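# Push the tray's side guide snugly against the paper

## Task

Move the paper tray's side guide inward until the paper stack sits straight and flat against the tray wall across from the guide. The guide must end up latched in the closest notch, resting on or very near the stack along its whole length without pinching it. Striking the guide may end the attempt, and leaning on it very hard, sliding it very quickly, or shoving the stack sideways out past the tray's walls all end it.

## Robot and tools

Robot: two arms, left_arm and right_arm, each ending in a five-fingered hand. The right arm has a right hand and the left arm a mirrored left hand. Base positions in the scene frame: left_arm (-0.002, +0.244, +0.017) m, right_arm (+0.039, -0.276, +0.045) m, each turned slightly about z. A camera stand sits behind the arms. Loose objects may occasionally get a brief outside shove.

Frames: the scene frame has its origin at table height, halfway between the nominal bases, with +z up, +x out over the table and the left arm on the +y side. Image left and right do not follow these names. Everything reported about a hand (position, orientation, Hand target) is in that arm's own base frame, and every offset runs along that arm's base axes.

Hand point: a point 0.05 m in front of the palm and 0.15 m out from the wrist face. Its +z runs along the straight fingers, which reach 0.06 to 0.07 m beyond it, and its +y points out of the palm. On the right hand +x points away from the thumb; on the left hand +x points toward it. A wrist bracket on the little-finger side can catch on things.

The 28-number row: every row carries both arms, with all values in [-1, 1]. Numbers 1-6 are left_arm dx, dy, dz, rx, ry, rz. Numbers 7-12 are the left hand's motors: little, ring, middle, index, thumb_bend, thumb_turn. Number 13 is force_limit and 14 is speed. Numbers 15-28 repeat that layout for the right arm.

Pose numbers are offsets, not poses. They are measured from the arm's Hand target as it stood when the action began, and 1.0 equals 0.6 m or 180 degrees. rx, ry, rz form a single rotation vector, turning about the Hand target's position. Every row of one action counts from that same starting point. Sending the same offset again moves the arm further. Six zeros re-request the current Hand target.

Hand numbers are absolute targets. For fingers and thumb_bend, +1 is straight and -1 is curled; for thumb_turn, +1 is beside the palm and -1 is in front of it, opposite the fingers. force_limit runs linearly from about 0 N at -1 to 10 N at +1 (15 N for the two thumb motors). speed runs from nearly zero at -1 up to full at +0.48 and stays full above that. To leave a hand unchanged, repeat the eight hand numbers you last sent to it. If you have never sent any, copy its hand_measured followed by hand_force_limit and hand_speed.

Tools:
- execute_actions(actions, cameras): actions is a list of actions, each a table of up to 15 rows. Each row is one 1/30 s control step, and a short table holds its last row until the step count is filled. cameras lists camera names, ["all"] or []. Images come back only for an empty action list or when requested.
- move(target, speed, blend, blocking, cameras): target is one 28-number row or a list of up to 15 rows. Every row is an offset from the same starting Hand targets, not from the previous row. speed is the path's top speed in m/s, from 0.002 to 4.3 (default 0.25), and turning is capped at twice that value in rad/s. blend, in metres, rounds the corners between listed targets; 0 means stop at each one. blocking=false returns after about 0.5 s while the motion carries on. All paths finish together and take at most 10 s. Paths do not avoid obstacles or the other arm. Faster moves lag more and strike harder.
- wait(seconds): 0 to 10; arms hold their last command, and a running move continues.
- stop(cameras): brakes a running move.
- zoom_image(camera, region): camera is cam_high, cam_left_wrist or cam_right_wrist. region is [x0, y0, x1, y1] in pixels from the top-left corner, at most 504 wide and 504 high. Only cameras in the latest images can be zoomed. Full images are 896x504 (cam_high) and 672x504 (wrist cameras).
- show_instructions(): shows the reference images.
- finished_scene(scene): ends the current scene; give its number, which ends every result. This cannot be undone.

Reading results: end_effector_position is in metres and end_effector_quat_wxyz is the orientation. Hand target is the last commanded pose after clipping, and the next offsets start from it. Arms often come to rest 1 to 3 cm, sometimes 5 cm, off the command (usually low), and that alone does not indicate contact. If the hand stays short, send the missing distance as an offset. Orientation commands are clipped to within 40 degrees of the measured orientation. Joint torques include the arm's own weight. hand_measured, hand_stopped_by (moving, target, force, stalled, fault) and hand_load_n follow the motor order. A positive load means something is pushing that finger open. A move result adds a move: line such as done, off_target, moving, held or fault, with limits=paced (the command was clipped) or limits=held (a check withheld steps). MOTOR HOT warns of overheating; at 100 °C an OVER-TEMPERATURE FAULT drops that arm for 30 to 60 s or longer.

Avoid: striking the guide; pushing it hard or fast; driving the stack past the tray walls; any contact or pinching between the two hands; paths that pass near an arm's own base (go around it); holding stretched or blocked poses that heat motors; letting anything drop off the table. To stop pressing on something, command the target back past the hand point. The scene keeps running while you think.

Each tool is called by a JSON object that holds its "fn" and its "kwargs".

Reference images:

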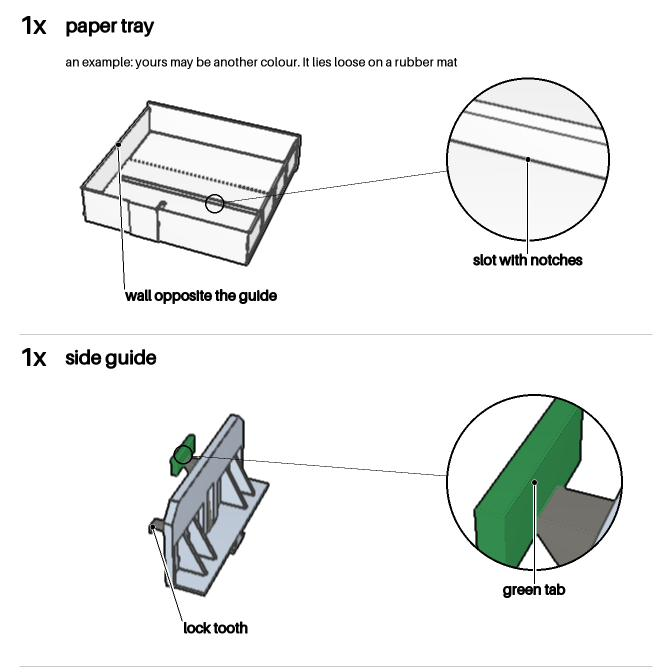

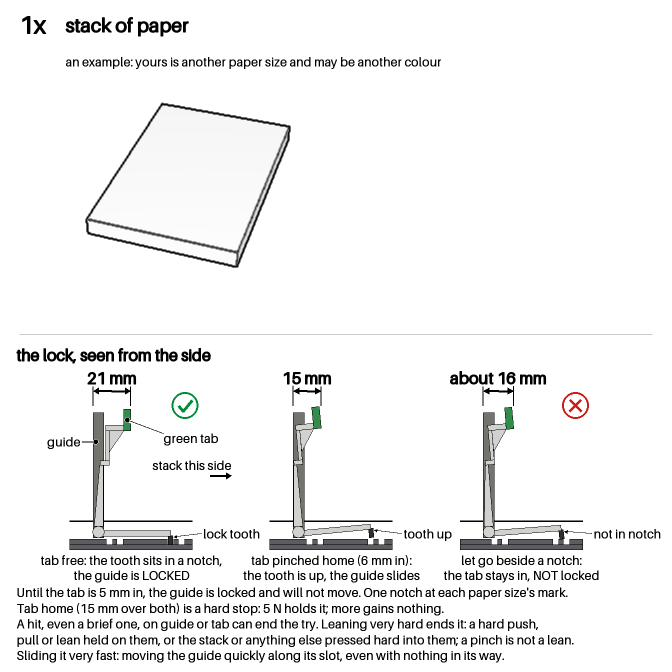

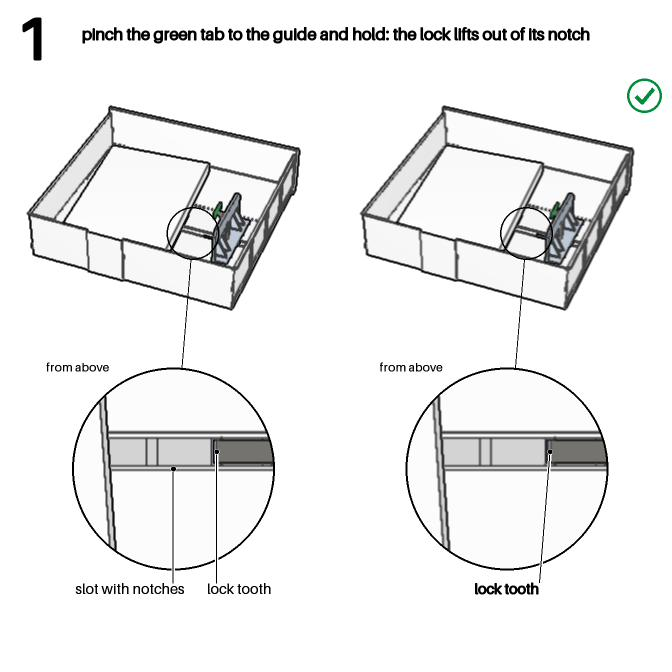

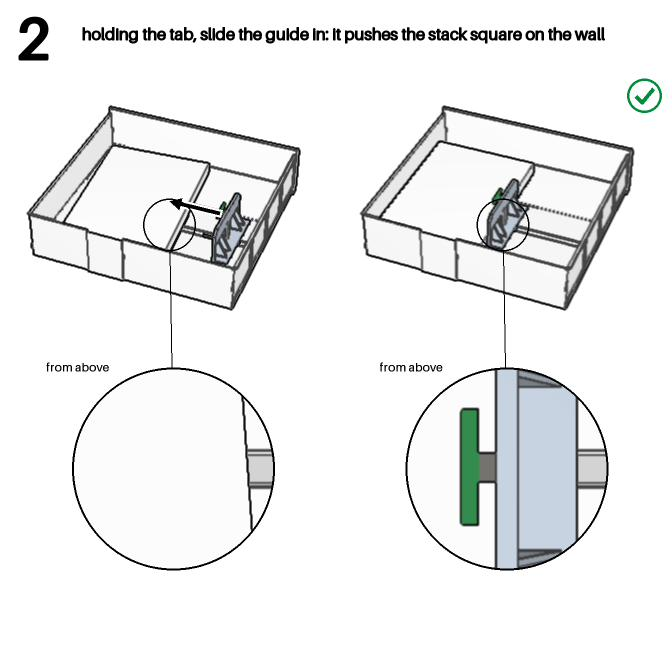

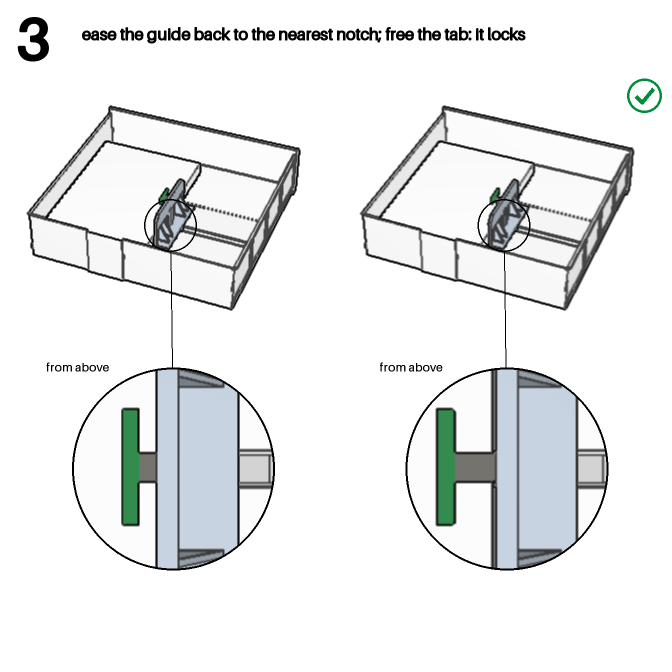

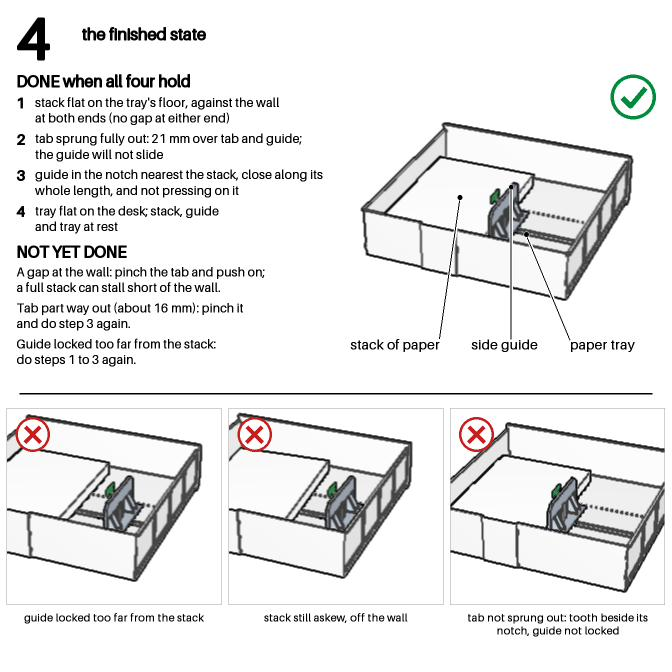

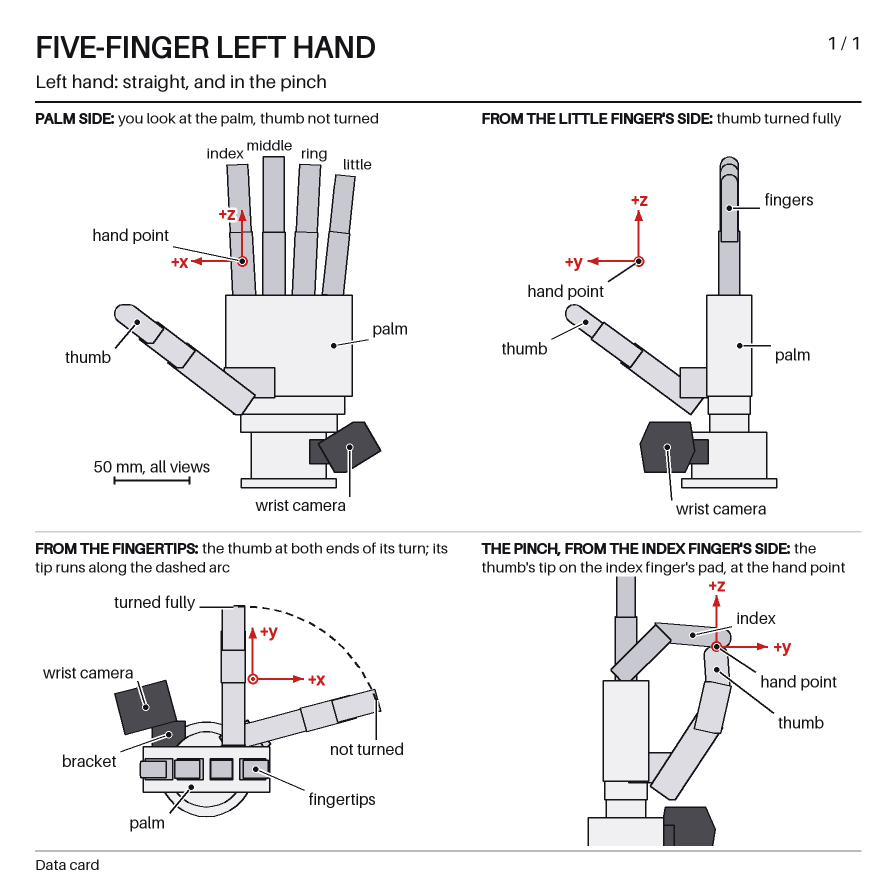

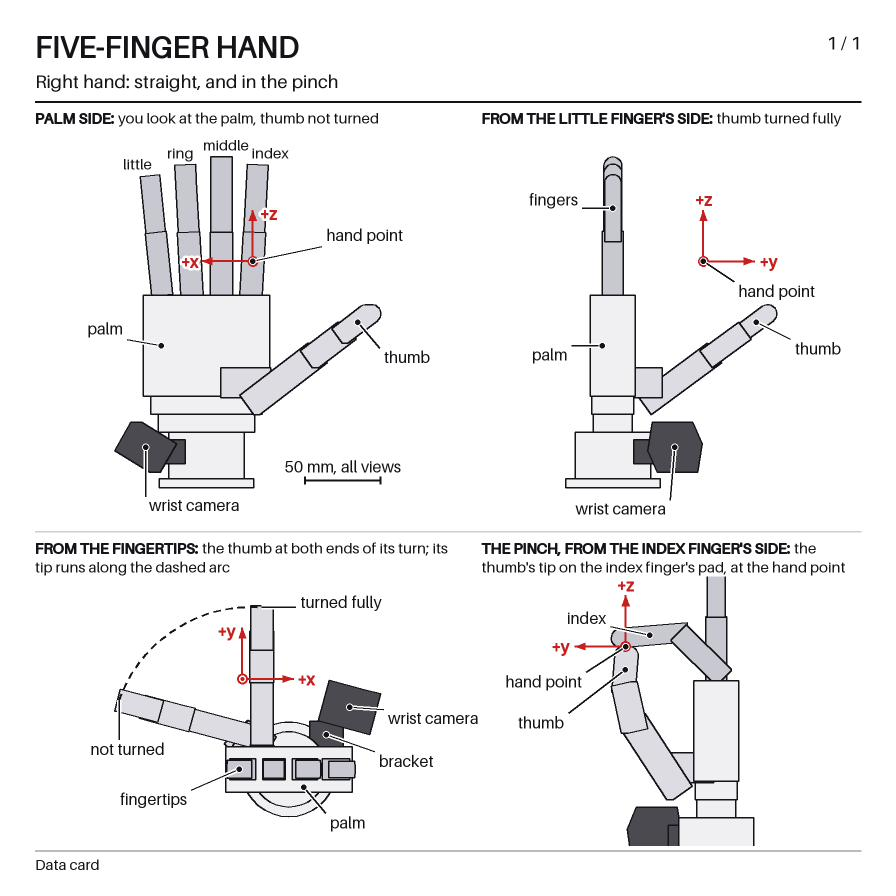

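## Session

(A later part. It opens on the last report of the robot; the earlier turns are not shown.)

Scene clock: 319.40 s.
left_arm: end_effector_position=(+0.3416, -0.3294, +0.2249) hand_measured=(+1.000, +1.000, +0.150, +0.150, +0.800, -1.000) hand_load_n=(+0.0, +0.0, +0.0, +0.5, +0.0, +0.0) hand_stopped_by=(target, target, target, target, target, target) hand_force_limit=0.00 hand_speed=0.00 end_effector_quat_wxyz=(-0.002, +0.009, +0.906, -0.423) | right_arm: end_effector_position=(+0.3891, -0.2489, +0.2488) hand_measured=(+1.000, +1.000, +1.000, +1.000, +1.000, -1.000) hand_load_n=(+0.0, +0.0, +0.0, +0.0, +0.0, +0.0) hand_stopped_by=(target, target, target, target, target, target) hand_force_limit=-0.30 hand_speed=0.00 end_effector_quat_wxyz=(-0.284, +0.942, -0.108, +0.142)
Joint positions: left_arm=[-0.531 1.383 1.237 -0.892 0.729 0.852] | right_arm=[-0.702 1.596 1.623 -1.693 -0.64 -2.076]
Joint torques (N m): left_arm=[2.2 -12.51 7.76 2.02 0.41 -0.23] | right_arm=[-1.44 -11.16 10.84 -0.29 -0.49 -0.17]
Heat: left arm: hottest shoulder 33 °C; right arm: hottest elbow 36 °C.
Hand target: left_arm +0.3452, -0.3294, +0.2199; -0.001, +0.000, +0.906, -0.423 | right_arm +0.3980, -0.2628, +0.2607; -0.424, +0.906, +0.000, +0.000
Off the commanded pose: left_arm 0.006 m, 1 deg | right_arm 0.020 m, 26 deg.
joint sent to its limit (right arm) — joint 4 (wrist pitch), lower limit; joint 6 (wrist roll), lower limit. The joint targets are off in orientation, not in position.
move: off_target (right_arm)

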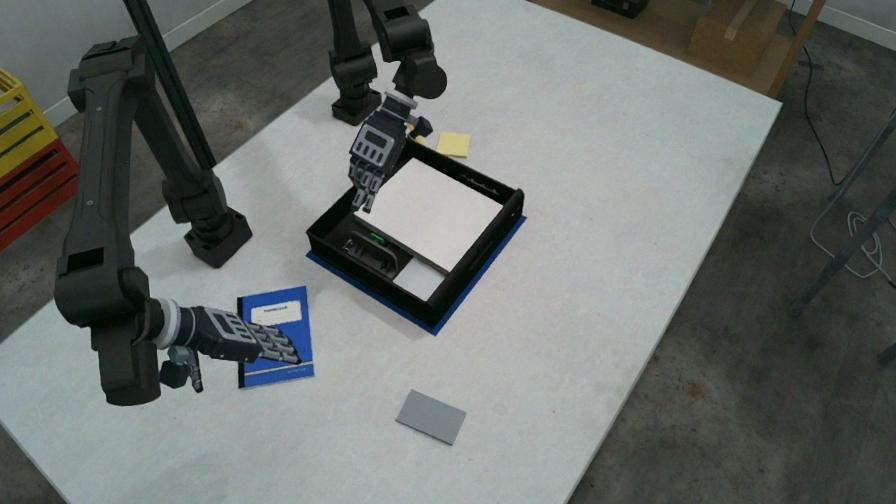

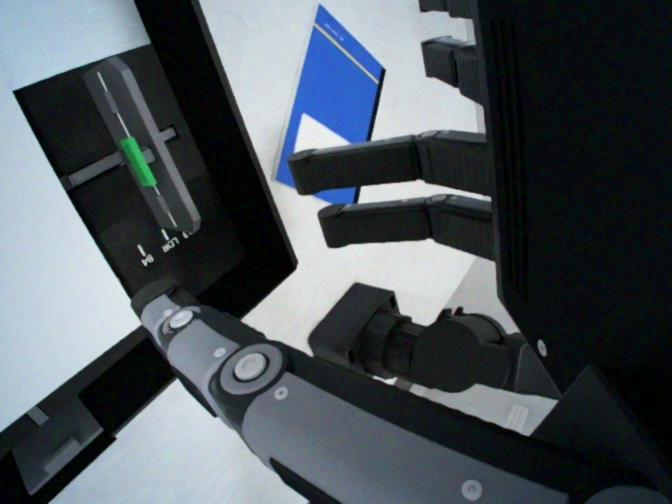

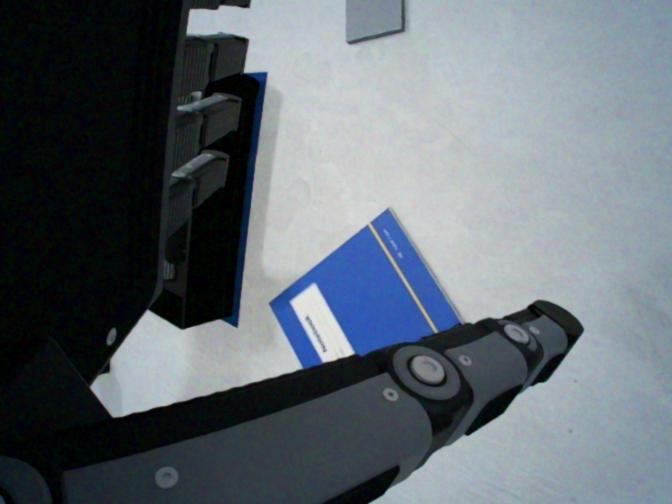

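{"fn": "move", "kwargs": {"target": [0.003,-0.025,-0.15,0,0,0,1,1,0.15,0.15,0.8,-1,0,0, 0,0,0.0,0,0,0,1,1,1,1,1,-1,-0.3,0], "speed": 0.15, "cameras": ["cam_high","cam_left_wrist"]}}

{"fn": "zoom_image", "kwargs": {"camera": "cam_high", "region": [325, 175, 445, 305]}}

Scene clock: 329.20 s.
left_arm: end_effector_position=(+0.3483, -0.3381, +0.1326) hand_measured=(+1.000, +1.000, +0.150, +0.150, +0.800, -1.000) hand_load_n=(+0.0, +0.0, +0.0, +0.0, +0.0, +0.0) hand_stopped_by=(target, target, target, target, target, target) hand_force_limit=0.00 hand_speed=0.00 end_effector_quat_wxyz=(+0.000, +0.000, +0.907, -0.422) | right_arm: end_effector_position=(+0.3891, -0.2489, +0.2488) hand_measured=(+1.000, +1.000, +1.000, +1.000, +1.000, -1.000) hand_load_n=(+0.0, +0.0, +0.0, +0.0, +0.0, +0.0) hand_stopped_by=(target, target, target, target, target, target) hand_force_limit=-0.30 hand_speed=0.00 end_effector_quat_wxyz=(-0.284, +0.942, -0.108, +0.142)
Joint positions: left_arm=[-0.541 1.471 1.076 -0.628 0.715 0.821] | right_arm=[-0.702 1.596 1.623 -1.693 -0.64 -2.076]
Joint torques (N m): left_arm=[0.67 -13.22 7.9 2.04 0.41 -0.23] | right_arm=[-1.44 -11.16 10.82 -0.29 -0.49 -0.17]
Heat: left arm: hottest shoulder 33 °C; right arm: hottest elbow 37 °C.
Hand target: left_arm +0.3470, -0.3444, +0.1298; -0.001, +0.000, +0.906, -0.423 | right_arm +0.3980, -0.2628, +0.2607; -0.424, +0.906, +0.000, +0.000
Off the commanded pose: left_arm 0.007 m, 0 deg | right_arm 0.020 m, 26 deg.
joint sent to its limit (right arm) — joint 4 (wrist pitch), lower limit; joint 6 (wrist roll), lower limit. The joint targets are off in orientation, not in position.
move: off_target (right_arm)
Images, in order (width x height): cam_high 896x504, cam_left_wrist 672x504.

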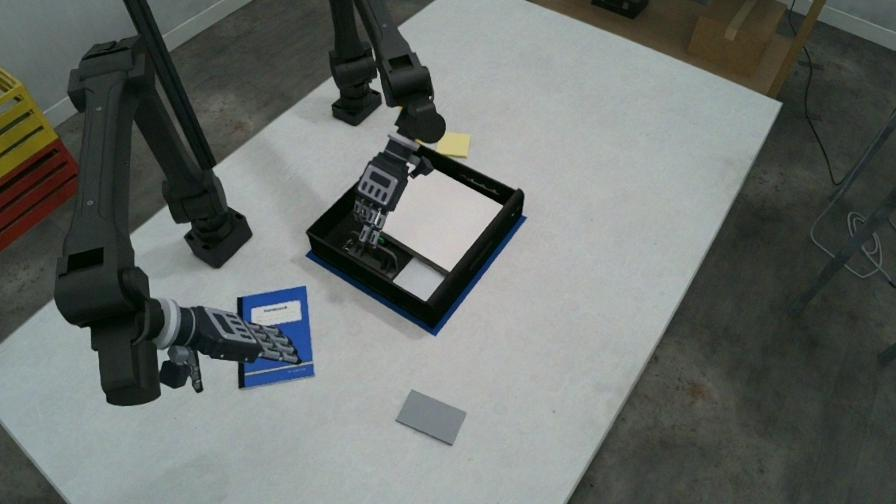

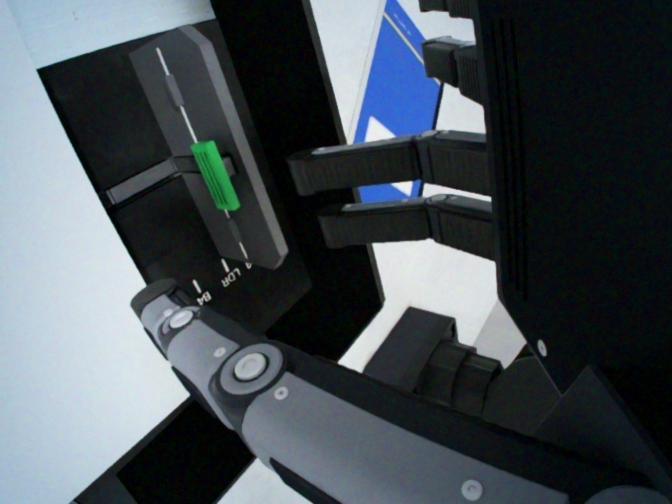

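Scaled by 3.877 from the camera's 896x504 image, which has a finer 1280x720 frame.

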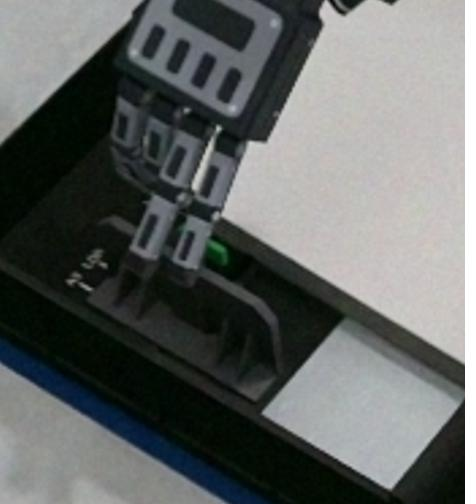

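{"fn": "move", "kwargs": {"target": [0.025,-0.008,-0.05,0,0,0,1,1,0.15,0.15,0.8,-1,0,0, 0,0,0.0,0,0,0,1,1,1,1,1,-1,-0.3,0], "speed": 0.12, "cameras": ["cam_high","cam_left_wrist"]}}

{"fn": "zoom_image", "kwargs": {"camera": "cam_high", "region": [325, 175, 445, 305]}}

Scene clock: 336.30 s.
left_arm: end_effector_position=(+0.3616, -0.3461, +0.1047) hand_measured=(+1.000, +1.000, +0.150, +0.150, +0.800, -1.000) hand_load_n=(+0.0, +0.0, +0.0, +0.0, +0.0, -0.5) hand_stopped_by=(target, target, target, target, target, target) hand_force_limit=0.00 hand_speed=0.00 end_effector_quat_wxyz=(-0.001, +0.000, +0.907, -0.421) | right_arm: end_effector_position=(+0.3891, -0.2489, +0.2488) hand_measured=(+1.000, +1.000, +1.000, +1.000, +1.000, -1.000) hand_load_n=(+0.0, +0.0, -0.5, +0.0, +0.0, +0.0) hand_stopped_by=(target, target, target, target, target, target) hand_force_limit=-0.30 hand_speed=0.00 end_effector_quat_wxyz=(-0.284, +0.942, -0.108, +0.142)
Joint positions: left_arm=[-0.541 1.542 1.076 -0.557 0.715 0.821] | right_arm=[-0.702 1.596 1.623 -1.693 -0.64 -2.076]
Joint torques (N m): left_arm=[1.49 -14.1 7.24 2.02 0.57 -0.13] | right_arm=[-1.55 -11.28 10.84 -0.28 -0.49 -0.18]
Heat: left arm: hottest shoulder 33 °C; right arm: hottest elbow 38 °C.
Hand target: left_arm +0.3620, -0.3491, +0.0998; -0.001, +0.000, +0.906, -0.423 | right_arm +0.3980, -0.2628, +0.2607; -0.424, +0.906, +0.000, +0.000
Off the commanded pose: left_arm 0.006 m, 0 deg | right_arm 0.020 m, 26 deg.
joint sent to its limit (right arm) — joint 4 (wrist pitch), lower limit; joint 6 (wrist roll), lower limit. The joint targets are off in orientation, not in position.
move: off_target (right_arm)
Images, in order (width x height): cam_high 896x504, cam_left_wrist 672x504.

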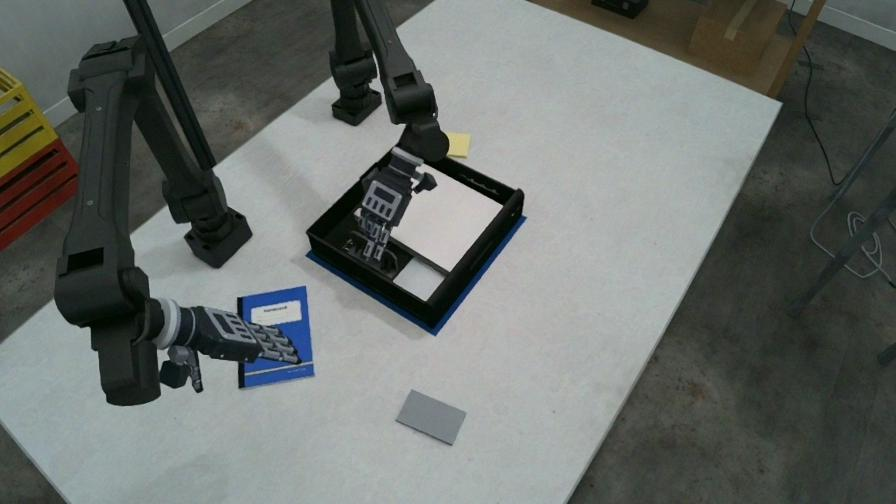

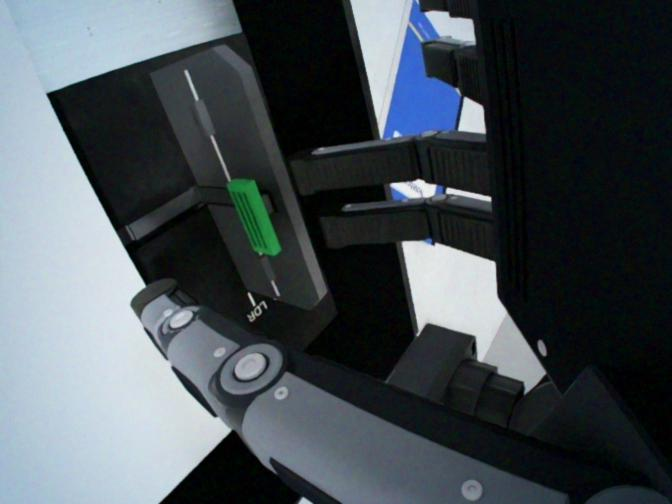

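Scaled by 3.877 from the camera's 896x504 image, which has a finer 1280x720 frame.

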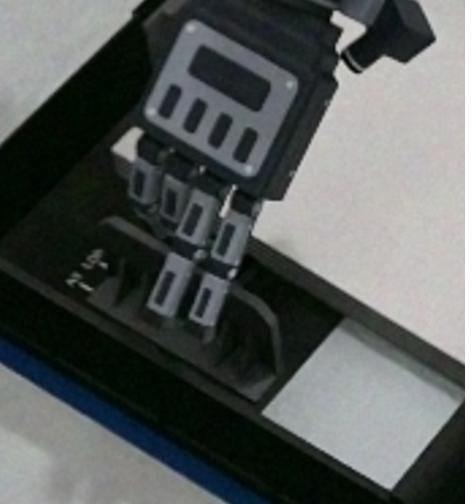

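{"fn": "move", "kwargs": {"target": [[0,-0.02,0.0,0,0,0,1,1,0.25,0.25,0.8,-1,0,0, 0,0,0.0,0,0,0,1,1,1,1,1,-1,-0.3,0],[0,-0.02,-0.03,0,0,0,1,1,0.25,0.25,0.8,-1,0,0, 0,0,0.0,0,0,0,1,1,1,1,1,-1,-0.3,0]], "speed": 0.08, "cameras": ["cam_high","cam_left_wrist"]}}

{"fn": "zoom_image", "kwargs": {"camera": "cam_high", "region": [325, 175, 445, 305]}}

Scene clock: 351.53 s.
left_arm: end_effector_position=(+0.3648, -0.3557, +0.0895) hand_measured=(+1.000, +1.000, +0.250, +0.250, +0.800, -1.000) hand_load_n=(+0.0, +0.0, +0.0, +0.0, +0.0, -0.5) hand_stopped_by=(target, target, target, target, target, target) hand_force_limit=0.00 hand_speed=0.00 end_effector_quat_wxyz=(+0.004, +0.002, +0.906, -0.424) | right_arm: end_effector_position=(+0.3891, -0.2489, +0.2488) hand_measured=(+1.000, +1.000, +1.000, +1.000, +1.000, -1.000) hand_load_n=(+0.0, +0.0, +0.0, +0.0, +0.0, +0.0) hand_stopped_by=(target, target, target, target, target, target) hand_force_limit=-0.30 hand_speed=0.00 end_effector_quat_wxyz=(-0.284, +0.942, -0.108, +0.142)
Joint positions: left_arm=[-0.555 1.574 1.065 -0.494 0.708 0.805] | right_arm=[-0.702 1.596 1.623 -1.693 -0.64 -2.076]
Joint torques (N m): left_arm=[0.91 -13.74 7.3 2.03 0.38 -0.21] | right_arm=[-1.44 -11.05 10.81 -0.28 -0.48 -0.17]
Heat: left arm: hottest shoulder 33 °C; right arm: hottest elbow 40 °C.
Hand target: left_arm +0.3621, -0.3610, +0.0818; -0.001, +0.000, +0.906, -0.423 | right_arm +0.3980, -0.2628, +0.2607; -0.424, +0.906, +0.000, +0.000
Off the commanded pose: left_arm 0.010 m, 1 deg | right_arm 0.020 m, 26 deg.
joint sent to its limit (right arm) — joint 4 (wrist pitch), lower limit; joint 6 (wrist roll), lower limit. The joint targets are off in orientation, not in position.
move: off_target (right_arm)
Images, in order (width x height): cam_high 896x504, cam_left_wrist 672x504.

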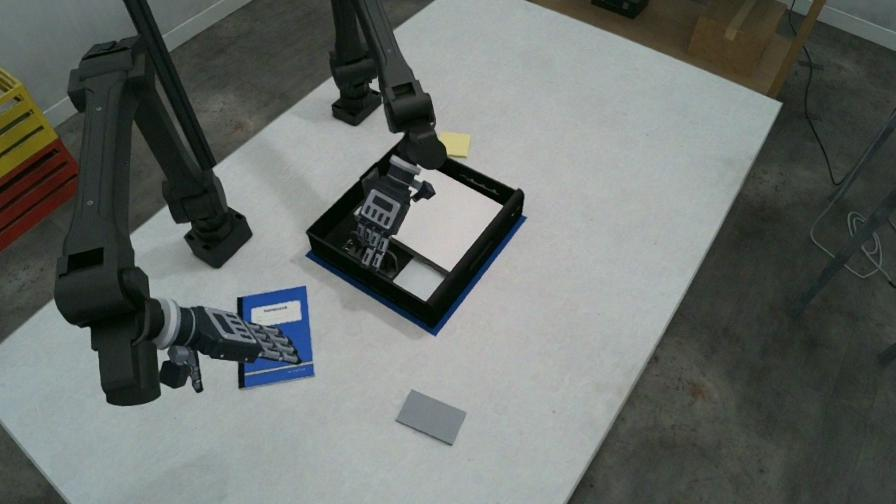

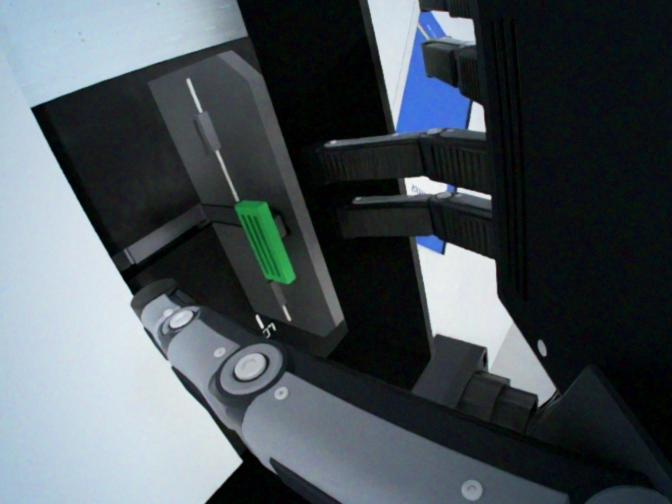

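Scaled by 3.877 from the camera's 896x504 image, which has a finer 1280x720 frame.

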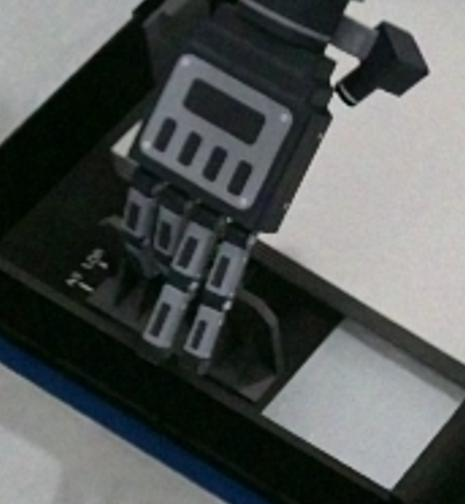

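{"fn": "move", "kwargs": {"target": [0,0.004,-0.02,0,0,0,1,1,0.15,0.15,0.8,-1,0,0, 0,0,0.0,0,0,0,1,1,1,1,1,-1,-0.3,0], "speed": 0.08, "cameras": ["cam_high","cam_left_wrist"]}}

{"fn": "zoom_image", "kwargs": {"camera": "cam_high", "region": [325, 175, 445, 305]}}

Scene clock: 367.60 s.
left_arm: end_effector_position=(+0.3646, -0.3555, +0.0805) hand_measured=(+1.000, +1.000, +0.150, +0.150, +0.800, -1.000) hand_load_n=(+0.0, +0.0, +0.0, +0.0, +0.0, +0.0) hand_stopped_by=(target, target, target, target, target, target) hand_force_limit=0.00 hand_speed=0.00 end_effector_quat_wxyz=(+0.005, +0.003, +0.905, -0.425) | right_arm: end_effector_position=(+0.3891, -0.2489, +0.2488) hand_measured=(+1.000, +1.000, +1.000, +1.000, +1.000, -1.000) hand_load_n=(+0.0, +0.0, +0.0, +0.0, +0.0, +0.0) hand_stopped_by=(target, target, target, target, target, target) hand_force_limit=-0.30 hand_speed=0.00 end_effector_quat_wxyz=(-0.284, +0.942, -0.108, +0.142)
Joint positions: left_arm=[-0.555 1.584 1.049 -0.464 0.708 0.805] | right_arm=[-0.702 1.596 1.623 -1.693 -0.64 -2.076]
Joint torques (N m): left_arm=[1.14 -13.45 6.79 2.07 0.49 -0.17] | right_arm=[-1.49 -11.11 10.82 -0.28 -0.49 -0.18]
Heat: left arm: hottest shoulder 32 °C; right arm: hottest elbow 41 °C.
Hand target: left_arm +0.3621, -0.3586, +0.0699; -0.001, +0.000, +0.906, -0.423 | right_arm +0.3980, -0.2628, +0.2607; -0.424, +0.906, +0.000, +0.000
Off the commanded pose: left_arm 0.011 m, 1 deg | right_arm 0.020 m, 26 deg.
joint sent to its limit (right arm) — joint 4 (wrist pitch), lower limit; joint 6 (wrist roll), lower limit. The joint targets are off in orientation, not in position.
move: off_target (left_arm, right_arm)
Images, in order (width x height): cam_high 896x504, cam_left_wrist 672x504.

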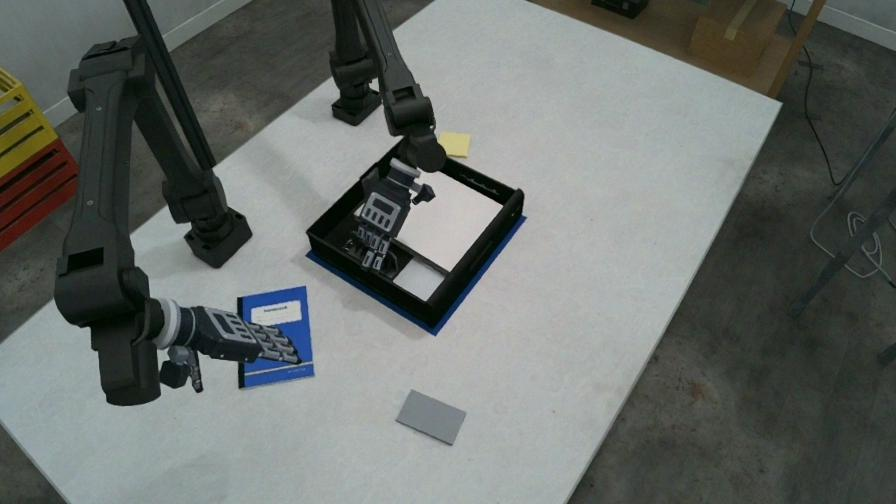

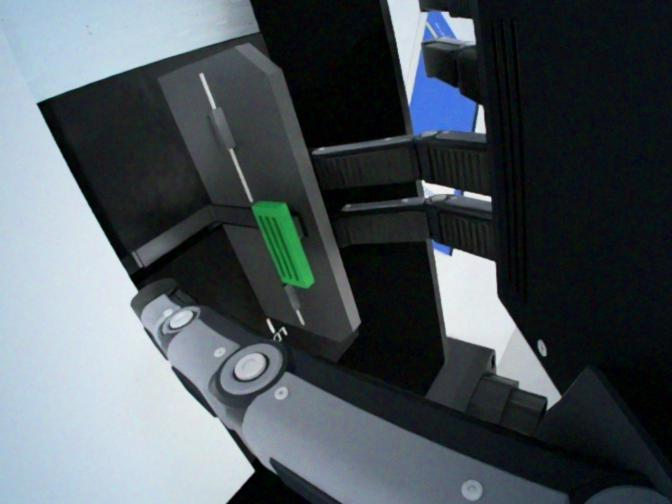

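Scaled by 3.877 from the camera's 896x504 image, which has a finer 1280x720 frame.

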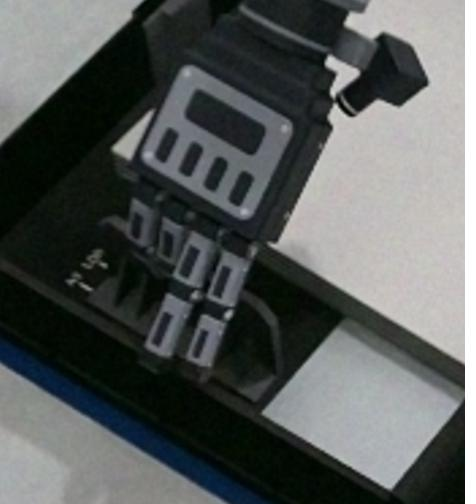

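{"fn": "move", "kwargs": {"target": [0,0.0,0,0,0,0,1,1,-0.3,-0.3,0.6,-1,-0.85,-0.7, 0,0,0.0,0,0,0,1,1,1,1,1,-1,-0.3,0], "speed": 0.08, "cameras": ["cam_left_wrist"]}}

Scene clock: 370.53 s.
left_arm: end_effector_position=(+0.3637, -0.3572, +0.0792) hand_measured=(+1.000, +1.000, +0.128, +0.126, +0.600, -1.000) hand_load_n=(+0.0, +0.0, +0.0, +0.0, +0.0, +0.0) hand_stopped_by=(target, target, force, force, target, target) hand_force_limit=-0.85 hand_speed=-0.70 end_effector_quat_wxyz=(+0.004, +0.005, +0.905, -0.426) | right_arm: end_effector_position=(+0.3891, -0.2489, +0.2488) hand_measured=(+1.000, +1.000, +1.000, +1.000, +1.000, -1.000) hand_load_n=(+0.0, +0.0, +0.0, +0.0, +0.0, +0.0) hand_stopped_by=(target, target, target, target, target, target) hand_force_limit=-0.30 hand_speed=0.00 end_effector_quat_wxyz=(-0.284, +0.942, -0.108, +0.142)
Joint positions: left_arm=[-0.558 1.587 1.048 -0.459 0.71 0.805] | right_arm=[-0.702 1.596 1.623 -1.693 -0.64 -2.076]
Joint torques (N m): left_arm=[1.38 -13.74 6.89 1.88 0.37 -0.18] | right_arm=[-1.49 -11.11 10.85 -0.29 -0.49 -0.18]
Heat: left arm: hottest shoulder 32 °C; right arm: hottest elbow 41 °C.
Hand target: left_arm +0.3621, -0.3586, +0.0699; -0.001, +0.000, +0.906, -0.423 | right_arm +0.3980, -0.2628, +0.2607; -0.424, +0.906, +0.000, +0.000
Off the commanded pose: left_arm 0.010 m, 1 deg | right_arm 0.020 m, 26 deg.
joint sent to its limit (right arm) — joint 4 (wrist pitch), lower limit; joint 6 (wrist roll), lower limit. The joint targets are off in orientation, not in position.
move: off_target (right_arm)
Images, in order (width x height): cam_left_wrist 672x504.

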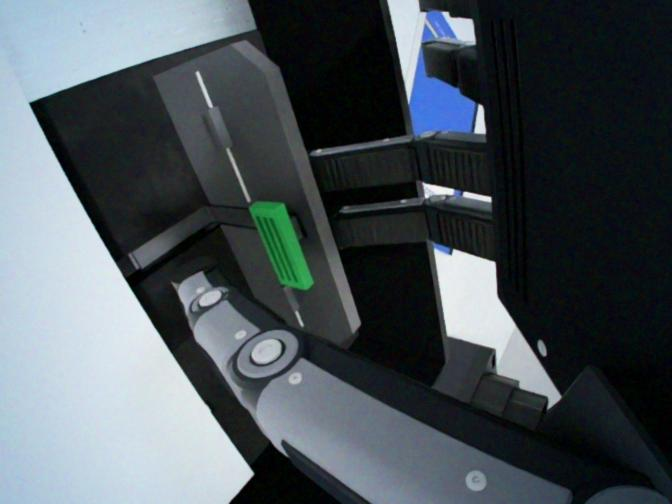

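{"fn": "move", "kwargs": {"target": [0,0.0,0,0,0,0,1,1,-0.3,-0.3,0.2,-1,-0.85,-0.6, 0,0,0.0,0,0,0,1,1,1,1,1,-1,-0.3,0], "speed": 0.08, "cameras": ["cam_left_wrist"]}}

{"fn": "zoom_image", "kwargs": {"camera": "cam_left_wrist", "region": [120, 120, 400, 360]}}

Scene clock: 374.17 s.
left_arm: end_effector_position=(+0.3637, -0.3572, +0.0792) hand_measured=(+1.000, +1.000, +0.128, +0.126, +0.200, -1.000) hand_load_n=(+0.0, +0.0, +0.0, -0.5, +0.5, +0.0) hand_stopped_by=(target, target, force, force, target, target) hand_force_limit=-0.85 hand_speed=-0.60 end_effector_quat_wxyz=(+0.004, +0.005, +0.905, -0.426) | right_arm: end_effector_position=(+0.3891, -0.2489, +0.2488) hand_measured=(+1.000, +1.000, +1.000, +1.000, +1.000, -1.000) hand_load_n=(+0.0, +0.0, +0.0, +0.0, +0.0, +0.0) hand_stopped_by=(target, target, target, target, target, target) hand_force_limit=-0.30 hand_speed=0.00 end_effector_quat_wxyz=(-0.284, +0.942, -0.108, +0.142)
Joint positions: left_arm=[-0.558 1.587 1.048 -0.459 0.71 0.805] | right_arm=[-0.702 1.596 1.623 -1.693 -0.64 -2.076]
Joint torques (N m): left_arm=[1.44 -13.68 6.87 1.89 0.38 -0.18] | right_arm=[-1.32 -11.11 10.85 -0.27 -0.49 -0.17]
Heat: left arm: hottest shoulder 32 °C; right arm: hottest elbow 41 °C.
Hand target: left_arm +0.3621, -0.3586, +0.0699; -0.001, +0.000, +0.906, -0.423 | right_arm +0.3980, -0.2628, +0.2607; -0.424, +0.906, +0.000, +0.000
Off the commanded pose: left_arm 0.010 m, 1 deg | right_arm 0.020 m, 26 deg.
joint sent to its limit (right arm) — joint 4 (wrist pitch), lower limit; joint 6 (wrist roll), lower limit. The joint targets are off in orientation, not in position.
move: off_target (right_arm)
Images, in order (width x height): cam_left_wrist 672x504.

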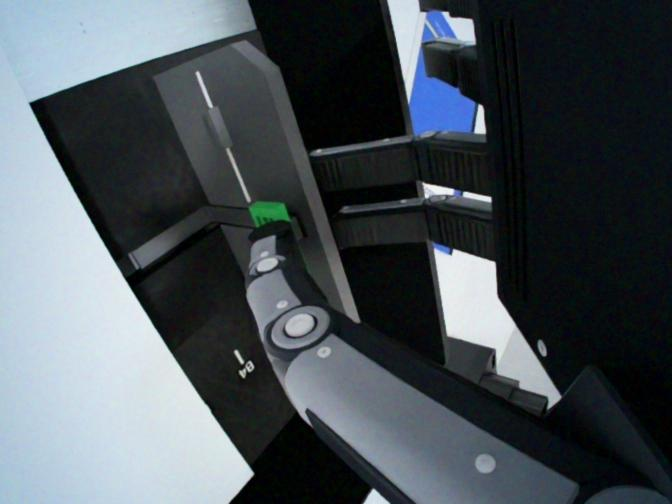

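Scaled by 1.800 from the camera's 672x504 image, which has a finer 960x720 frame.

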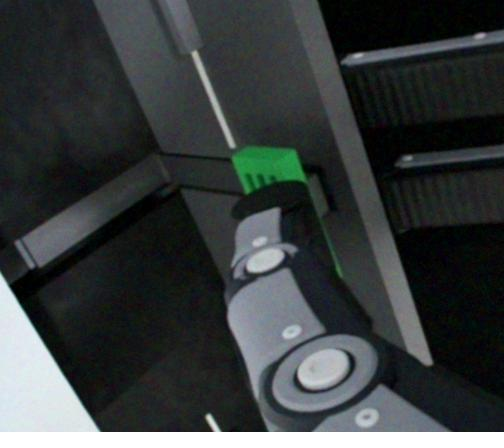

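{"fn": "move", "kwargs": {"target": [0,0.0,0,0,0,0,1,1,-0.3,-0.3,-0.3,-1,-0.15,-0.7, 0,0,0.0,0,0,0,1,1,1,1,1,-1,-0.3,0], "speed": 0.08, "cameras": ["cam_left_wrist"]}}

{"fn": "zoom_image", "kwargs": {"camera": "cam_left_wrist", "region": [120, 120, 400, 360]}}

Scene clock: 378.50 s.
left_arm: end_effector_position=(+0.3637, -0.3572, +0.0792) hand_measured=(+1.000, +1.000, +0.128, +0.126, -0.300, -1.000) hand_load_n=(+0.0, +0.0, +0.0, +0.0, +0.5, +0.0) hand_stopped_by=(target, target, force, force, target, target) hand_force_limit=-0.15 hand_speed=-0.70 end_effector_quat_wxyz=(+0.004, +0.005, +0.905, -0.426) | right_arm: end_effector_position=(+0.3891, -0.2489, +0.2488) hand_measured=(+1.000, +1.000, +1.000, +1.000, +1.000, -1.000) hand_load_n=(+0.0, +0.0, +0.0, +0.0, +0.0, +0.5) hand_stopped_by=(target, target, target, target, target, target) hand_force_limit=-0.30 hand_speed=0.00 end_effector_quat_wxyz=(-0.284, +0.942, -0.108, +0.142)
Joint positions: left_arm=[-0.558 1.587 1.048 -0.459 0.71 0.805] | right_arm=[-0.702 1.596 1.623 -1.693 -0.64 -2.076]
Joint torques (N m): left_arm=[1.32 -13.74 6.9 1.88 0.38 -0.17] | right_arm=[-1.55 -11.16 10.82 -0.25 -0.49 -0.18]
Heat: left arm: hottest elbow 32 °C; right arm: hottest elbow 42 °C.
Hand target: left_arm +0.3621, -0.3586, +0.0699; -0.001, +0.000, +0.906, -0.423 | right_arm +0.3980, -0.2628, +0.2607; -0.424, +0.906, +0.000, +0.000
Off the commanded pose: left_arm 0.010 m, 1 deg | right_arm 0.020 m, 26 deg.
joint sent to its limit (right arm) — joint 4 (wrist pitch), lower limit; joint 6 (wrist roll), lower limit. The joint targets are off in orientation, not in position.
move: off_target (right_arm)
Images, in order (width x height): cam_left_wrist 672x504.

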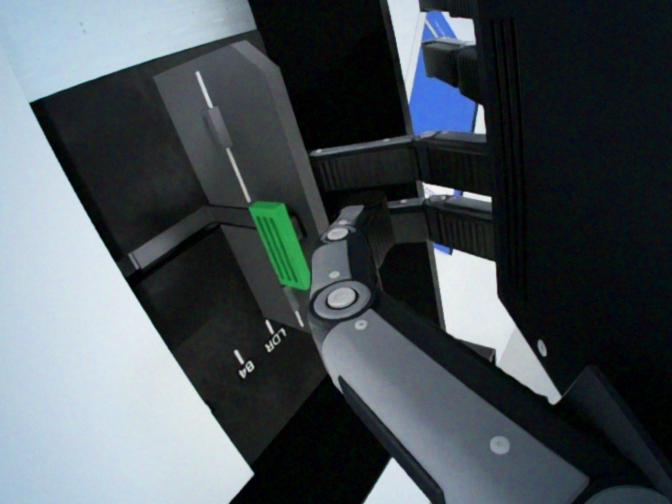

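Scaled by 1.800 from the camera's 672x504 image, which has a finer 960x720 frame.

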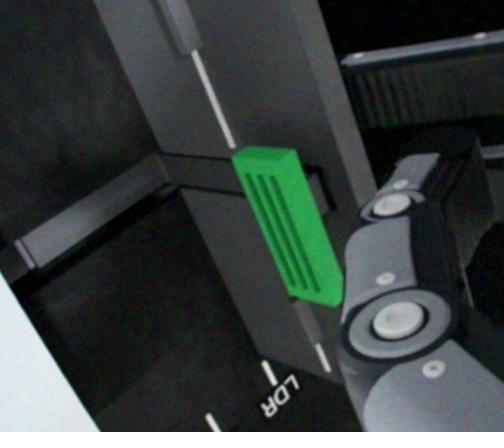

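{"fn": "move", "kwargs": {"target": [[0,0.0,0,0,0,0,1,1,0.22,0.22,0.6,-1,-0.15,0.2, 0,0,0.0,0,0,0,1,1,1,1,1,-1,-0.3,0],[0,0.0,-0.025,0,0,0,1,1,0.22,0.22,0.6,-1,-0.15,0, 0,0,0.0,0,0,0,1,1,1,1,1,-1,-0.3,0]], "speed": 0.08, "cameras": ["cam_left_wrist","cam_high"]}}

{"fn": "zoom_image", "kwargs": {"camera": "cam_high", "region": [325, 175, 445, 305]}}

Scene clock: 384.80 s.
left_arm: end_effector_position=(+0.3640, -0.3576, +0.0675) hand_measured=(+1.000, +1.000, +0.220, +0.220, +0.600, -1.000) hand_load_n=(+0.0, +0.0, +0.0, +0.5, +0.0, +0.0) hand_stopped_by=(target, target, target, target, target, target) hand_force_limit=-0.15 hand_speed=0.00 end_effector_quat_wxyz=(+0.005, +0.005, +0.904, -0.427) | right_arm: end_effector_position=(+0.3891, -0.2489, +0.2488) hand_measured=(+1.000, +1.000, +1.000, +1.000, +1.000, -1.000) hand_load_n=(+0.0, +0.0, +0.0, +0.0, +0.0, +0.0) hand_stopped_by=(target, target, target, target, target, target) hand_force_limit=-0.30 hand_speed=0.00 end_effector_quat_wxyz=(-0.284, +0.942, -0.108, +0.142)
Joint positions: left_arm=[-0.558 1.604 1.032 -0.422 0.712 0.805] | right_arm=[-0.702 1.596 1.623 -1.693 -0.64 -2.076]
Joint torques (N m): left_arm=[1.38 -13.33 6.57 2.07 0.32 -0.17] | right_arm=[-1.44 -11.16 10.81 -0.31 -0.49 -0.18]
Heat: left arm: hottest elbow 32 °C; right arm: hottest elbow 42 °C.
Hand target: left_arm +0.3621, -0.3587, +0.0549; -0.001, +0.000, +0.906, -0.423 | right_arm +0.3980, -0.2628, +0.2607; -0.424, +0.906, +0.000, +0.000
Off the commanded pose: left_arm 0.013 m, 1 deg | right_arm 0.020 m, 26 deg.
joint sent to its limit (right arm) — joint 4 (wrist pitch), lower limit; joint 6 (wrist roll), lower limit. The joint targets are off in orientation, not in position.
move: off_target (left_arm, right_arm); target 2's new numbers were sent with left_arm's hand 0.013 m and 1 deg from that target
Images, in order (width x height): cam_high 896x504, cam_left_wrist 672x504.

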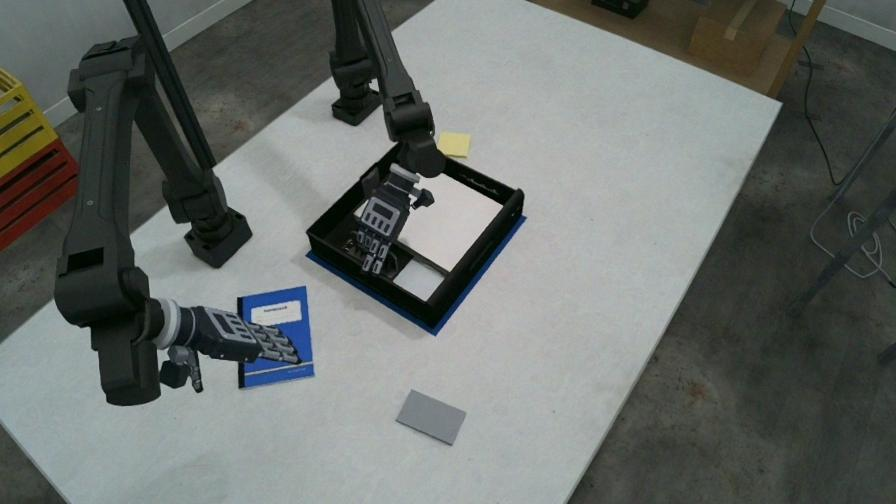

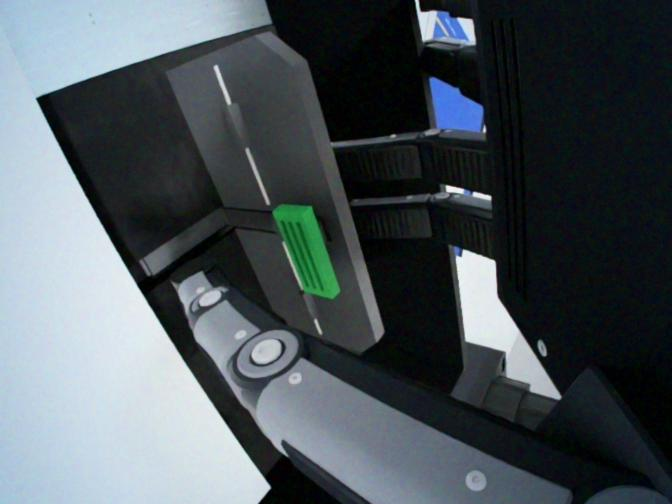

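Scaled by 3.877 from the camera's 896x504 image, which has a finer 1280x720 frame.

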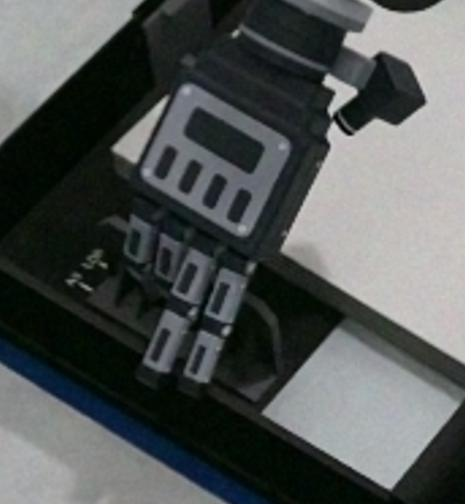

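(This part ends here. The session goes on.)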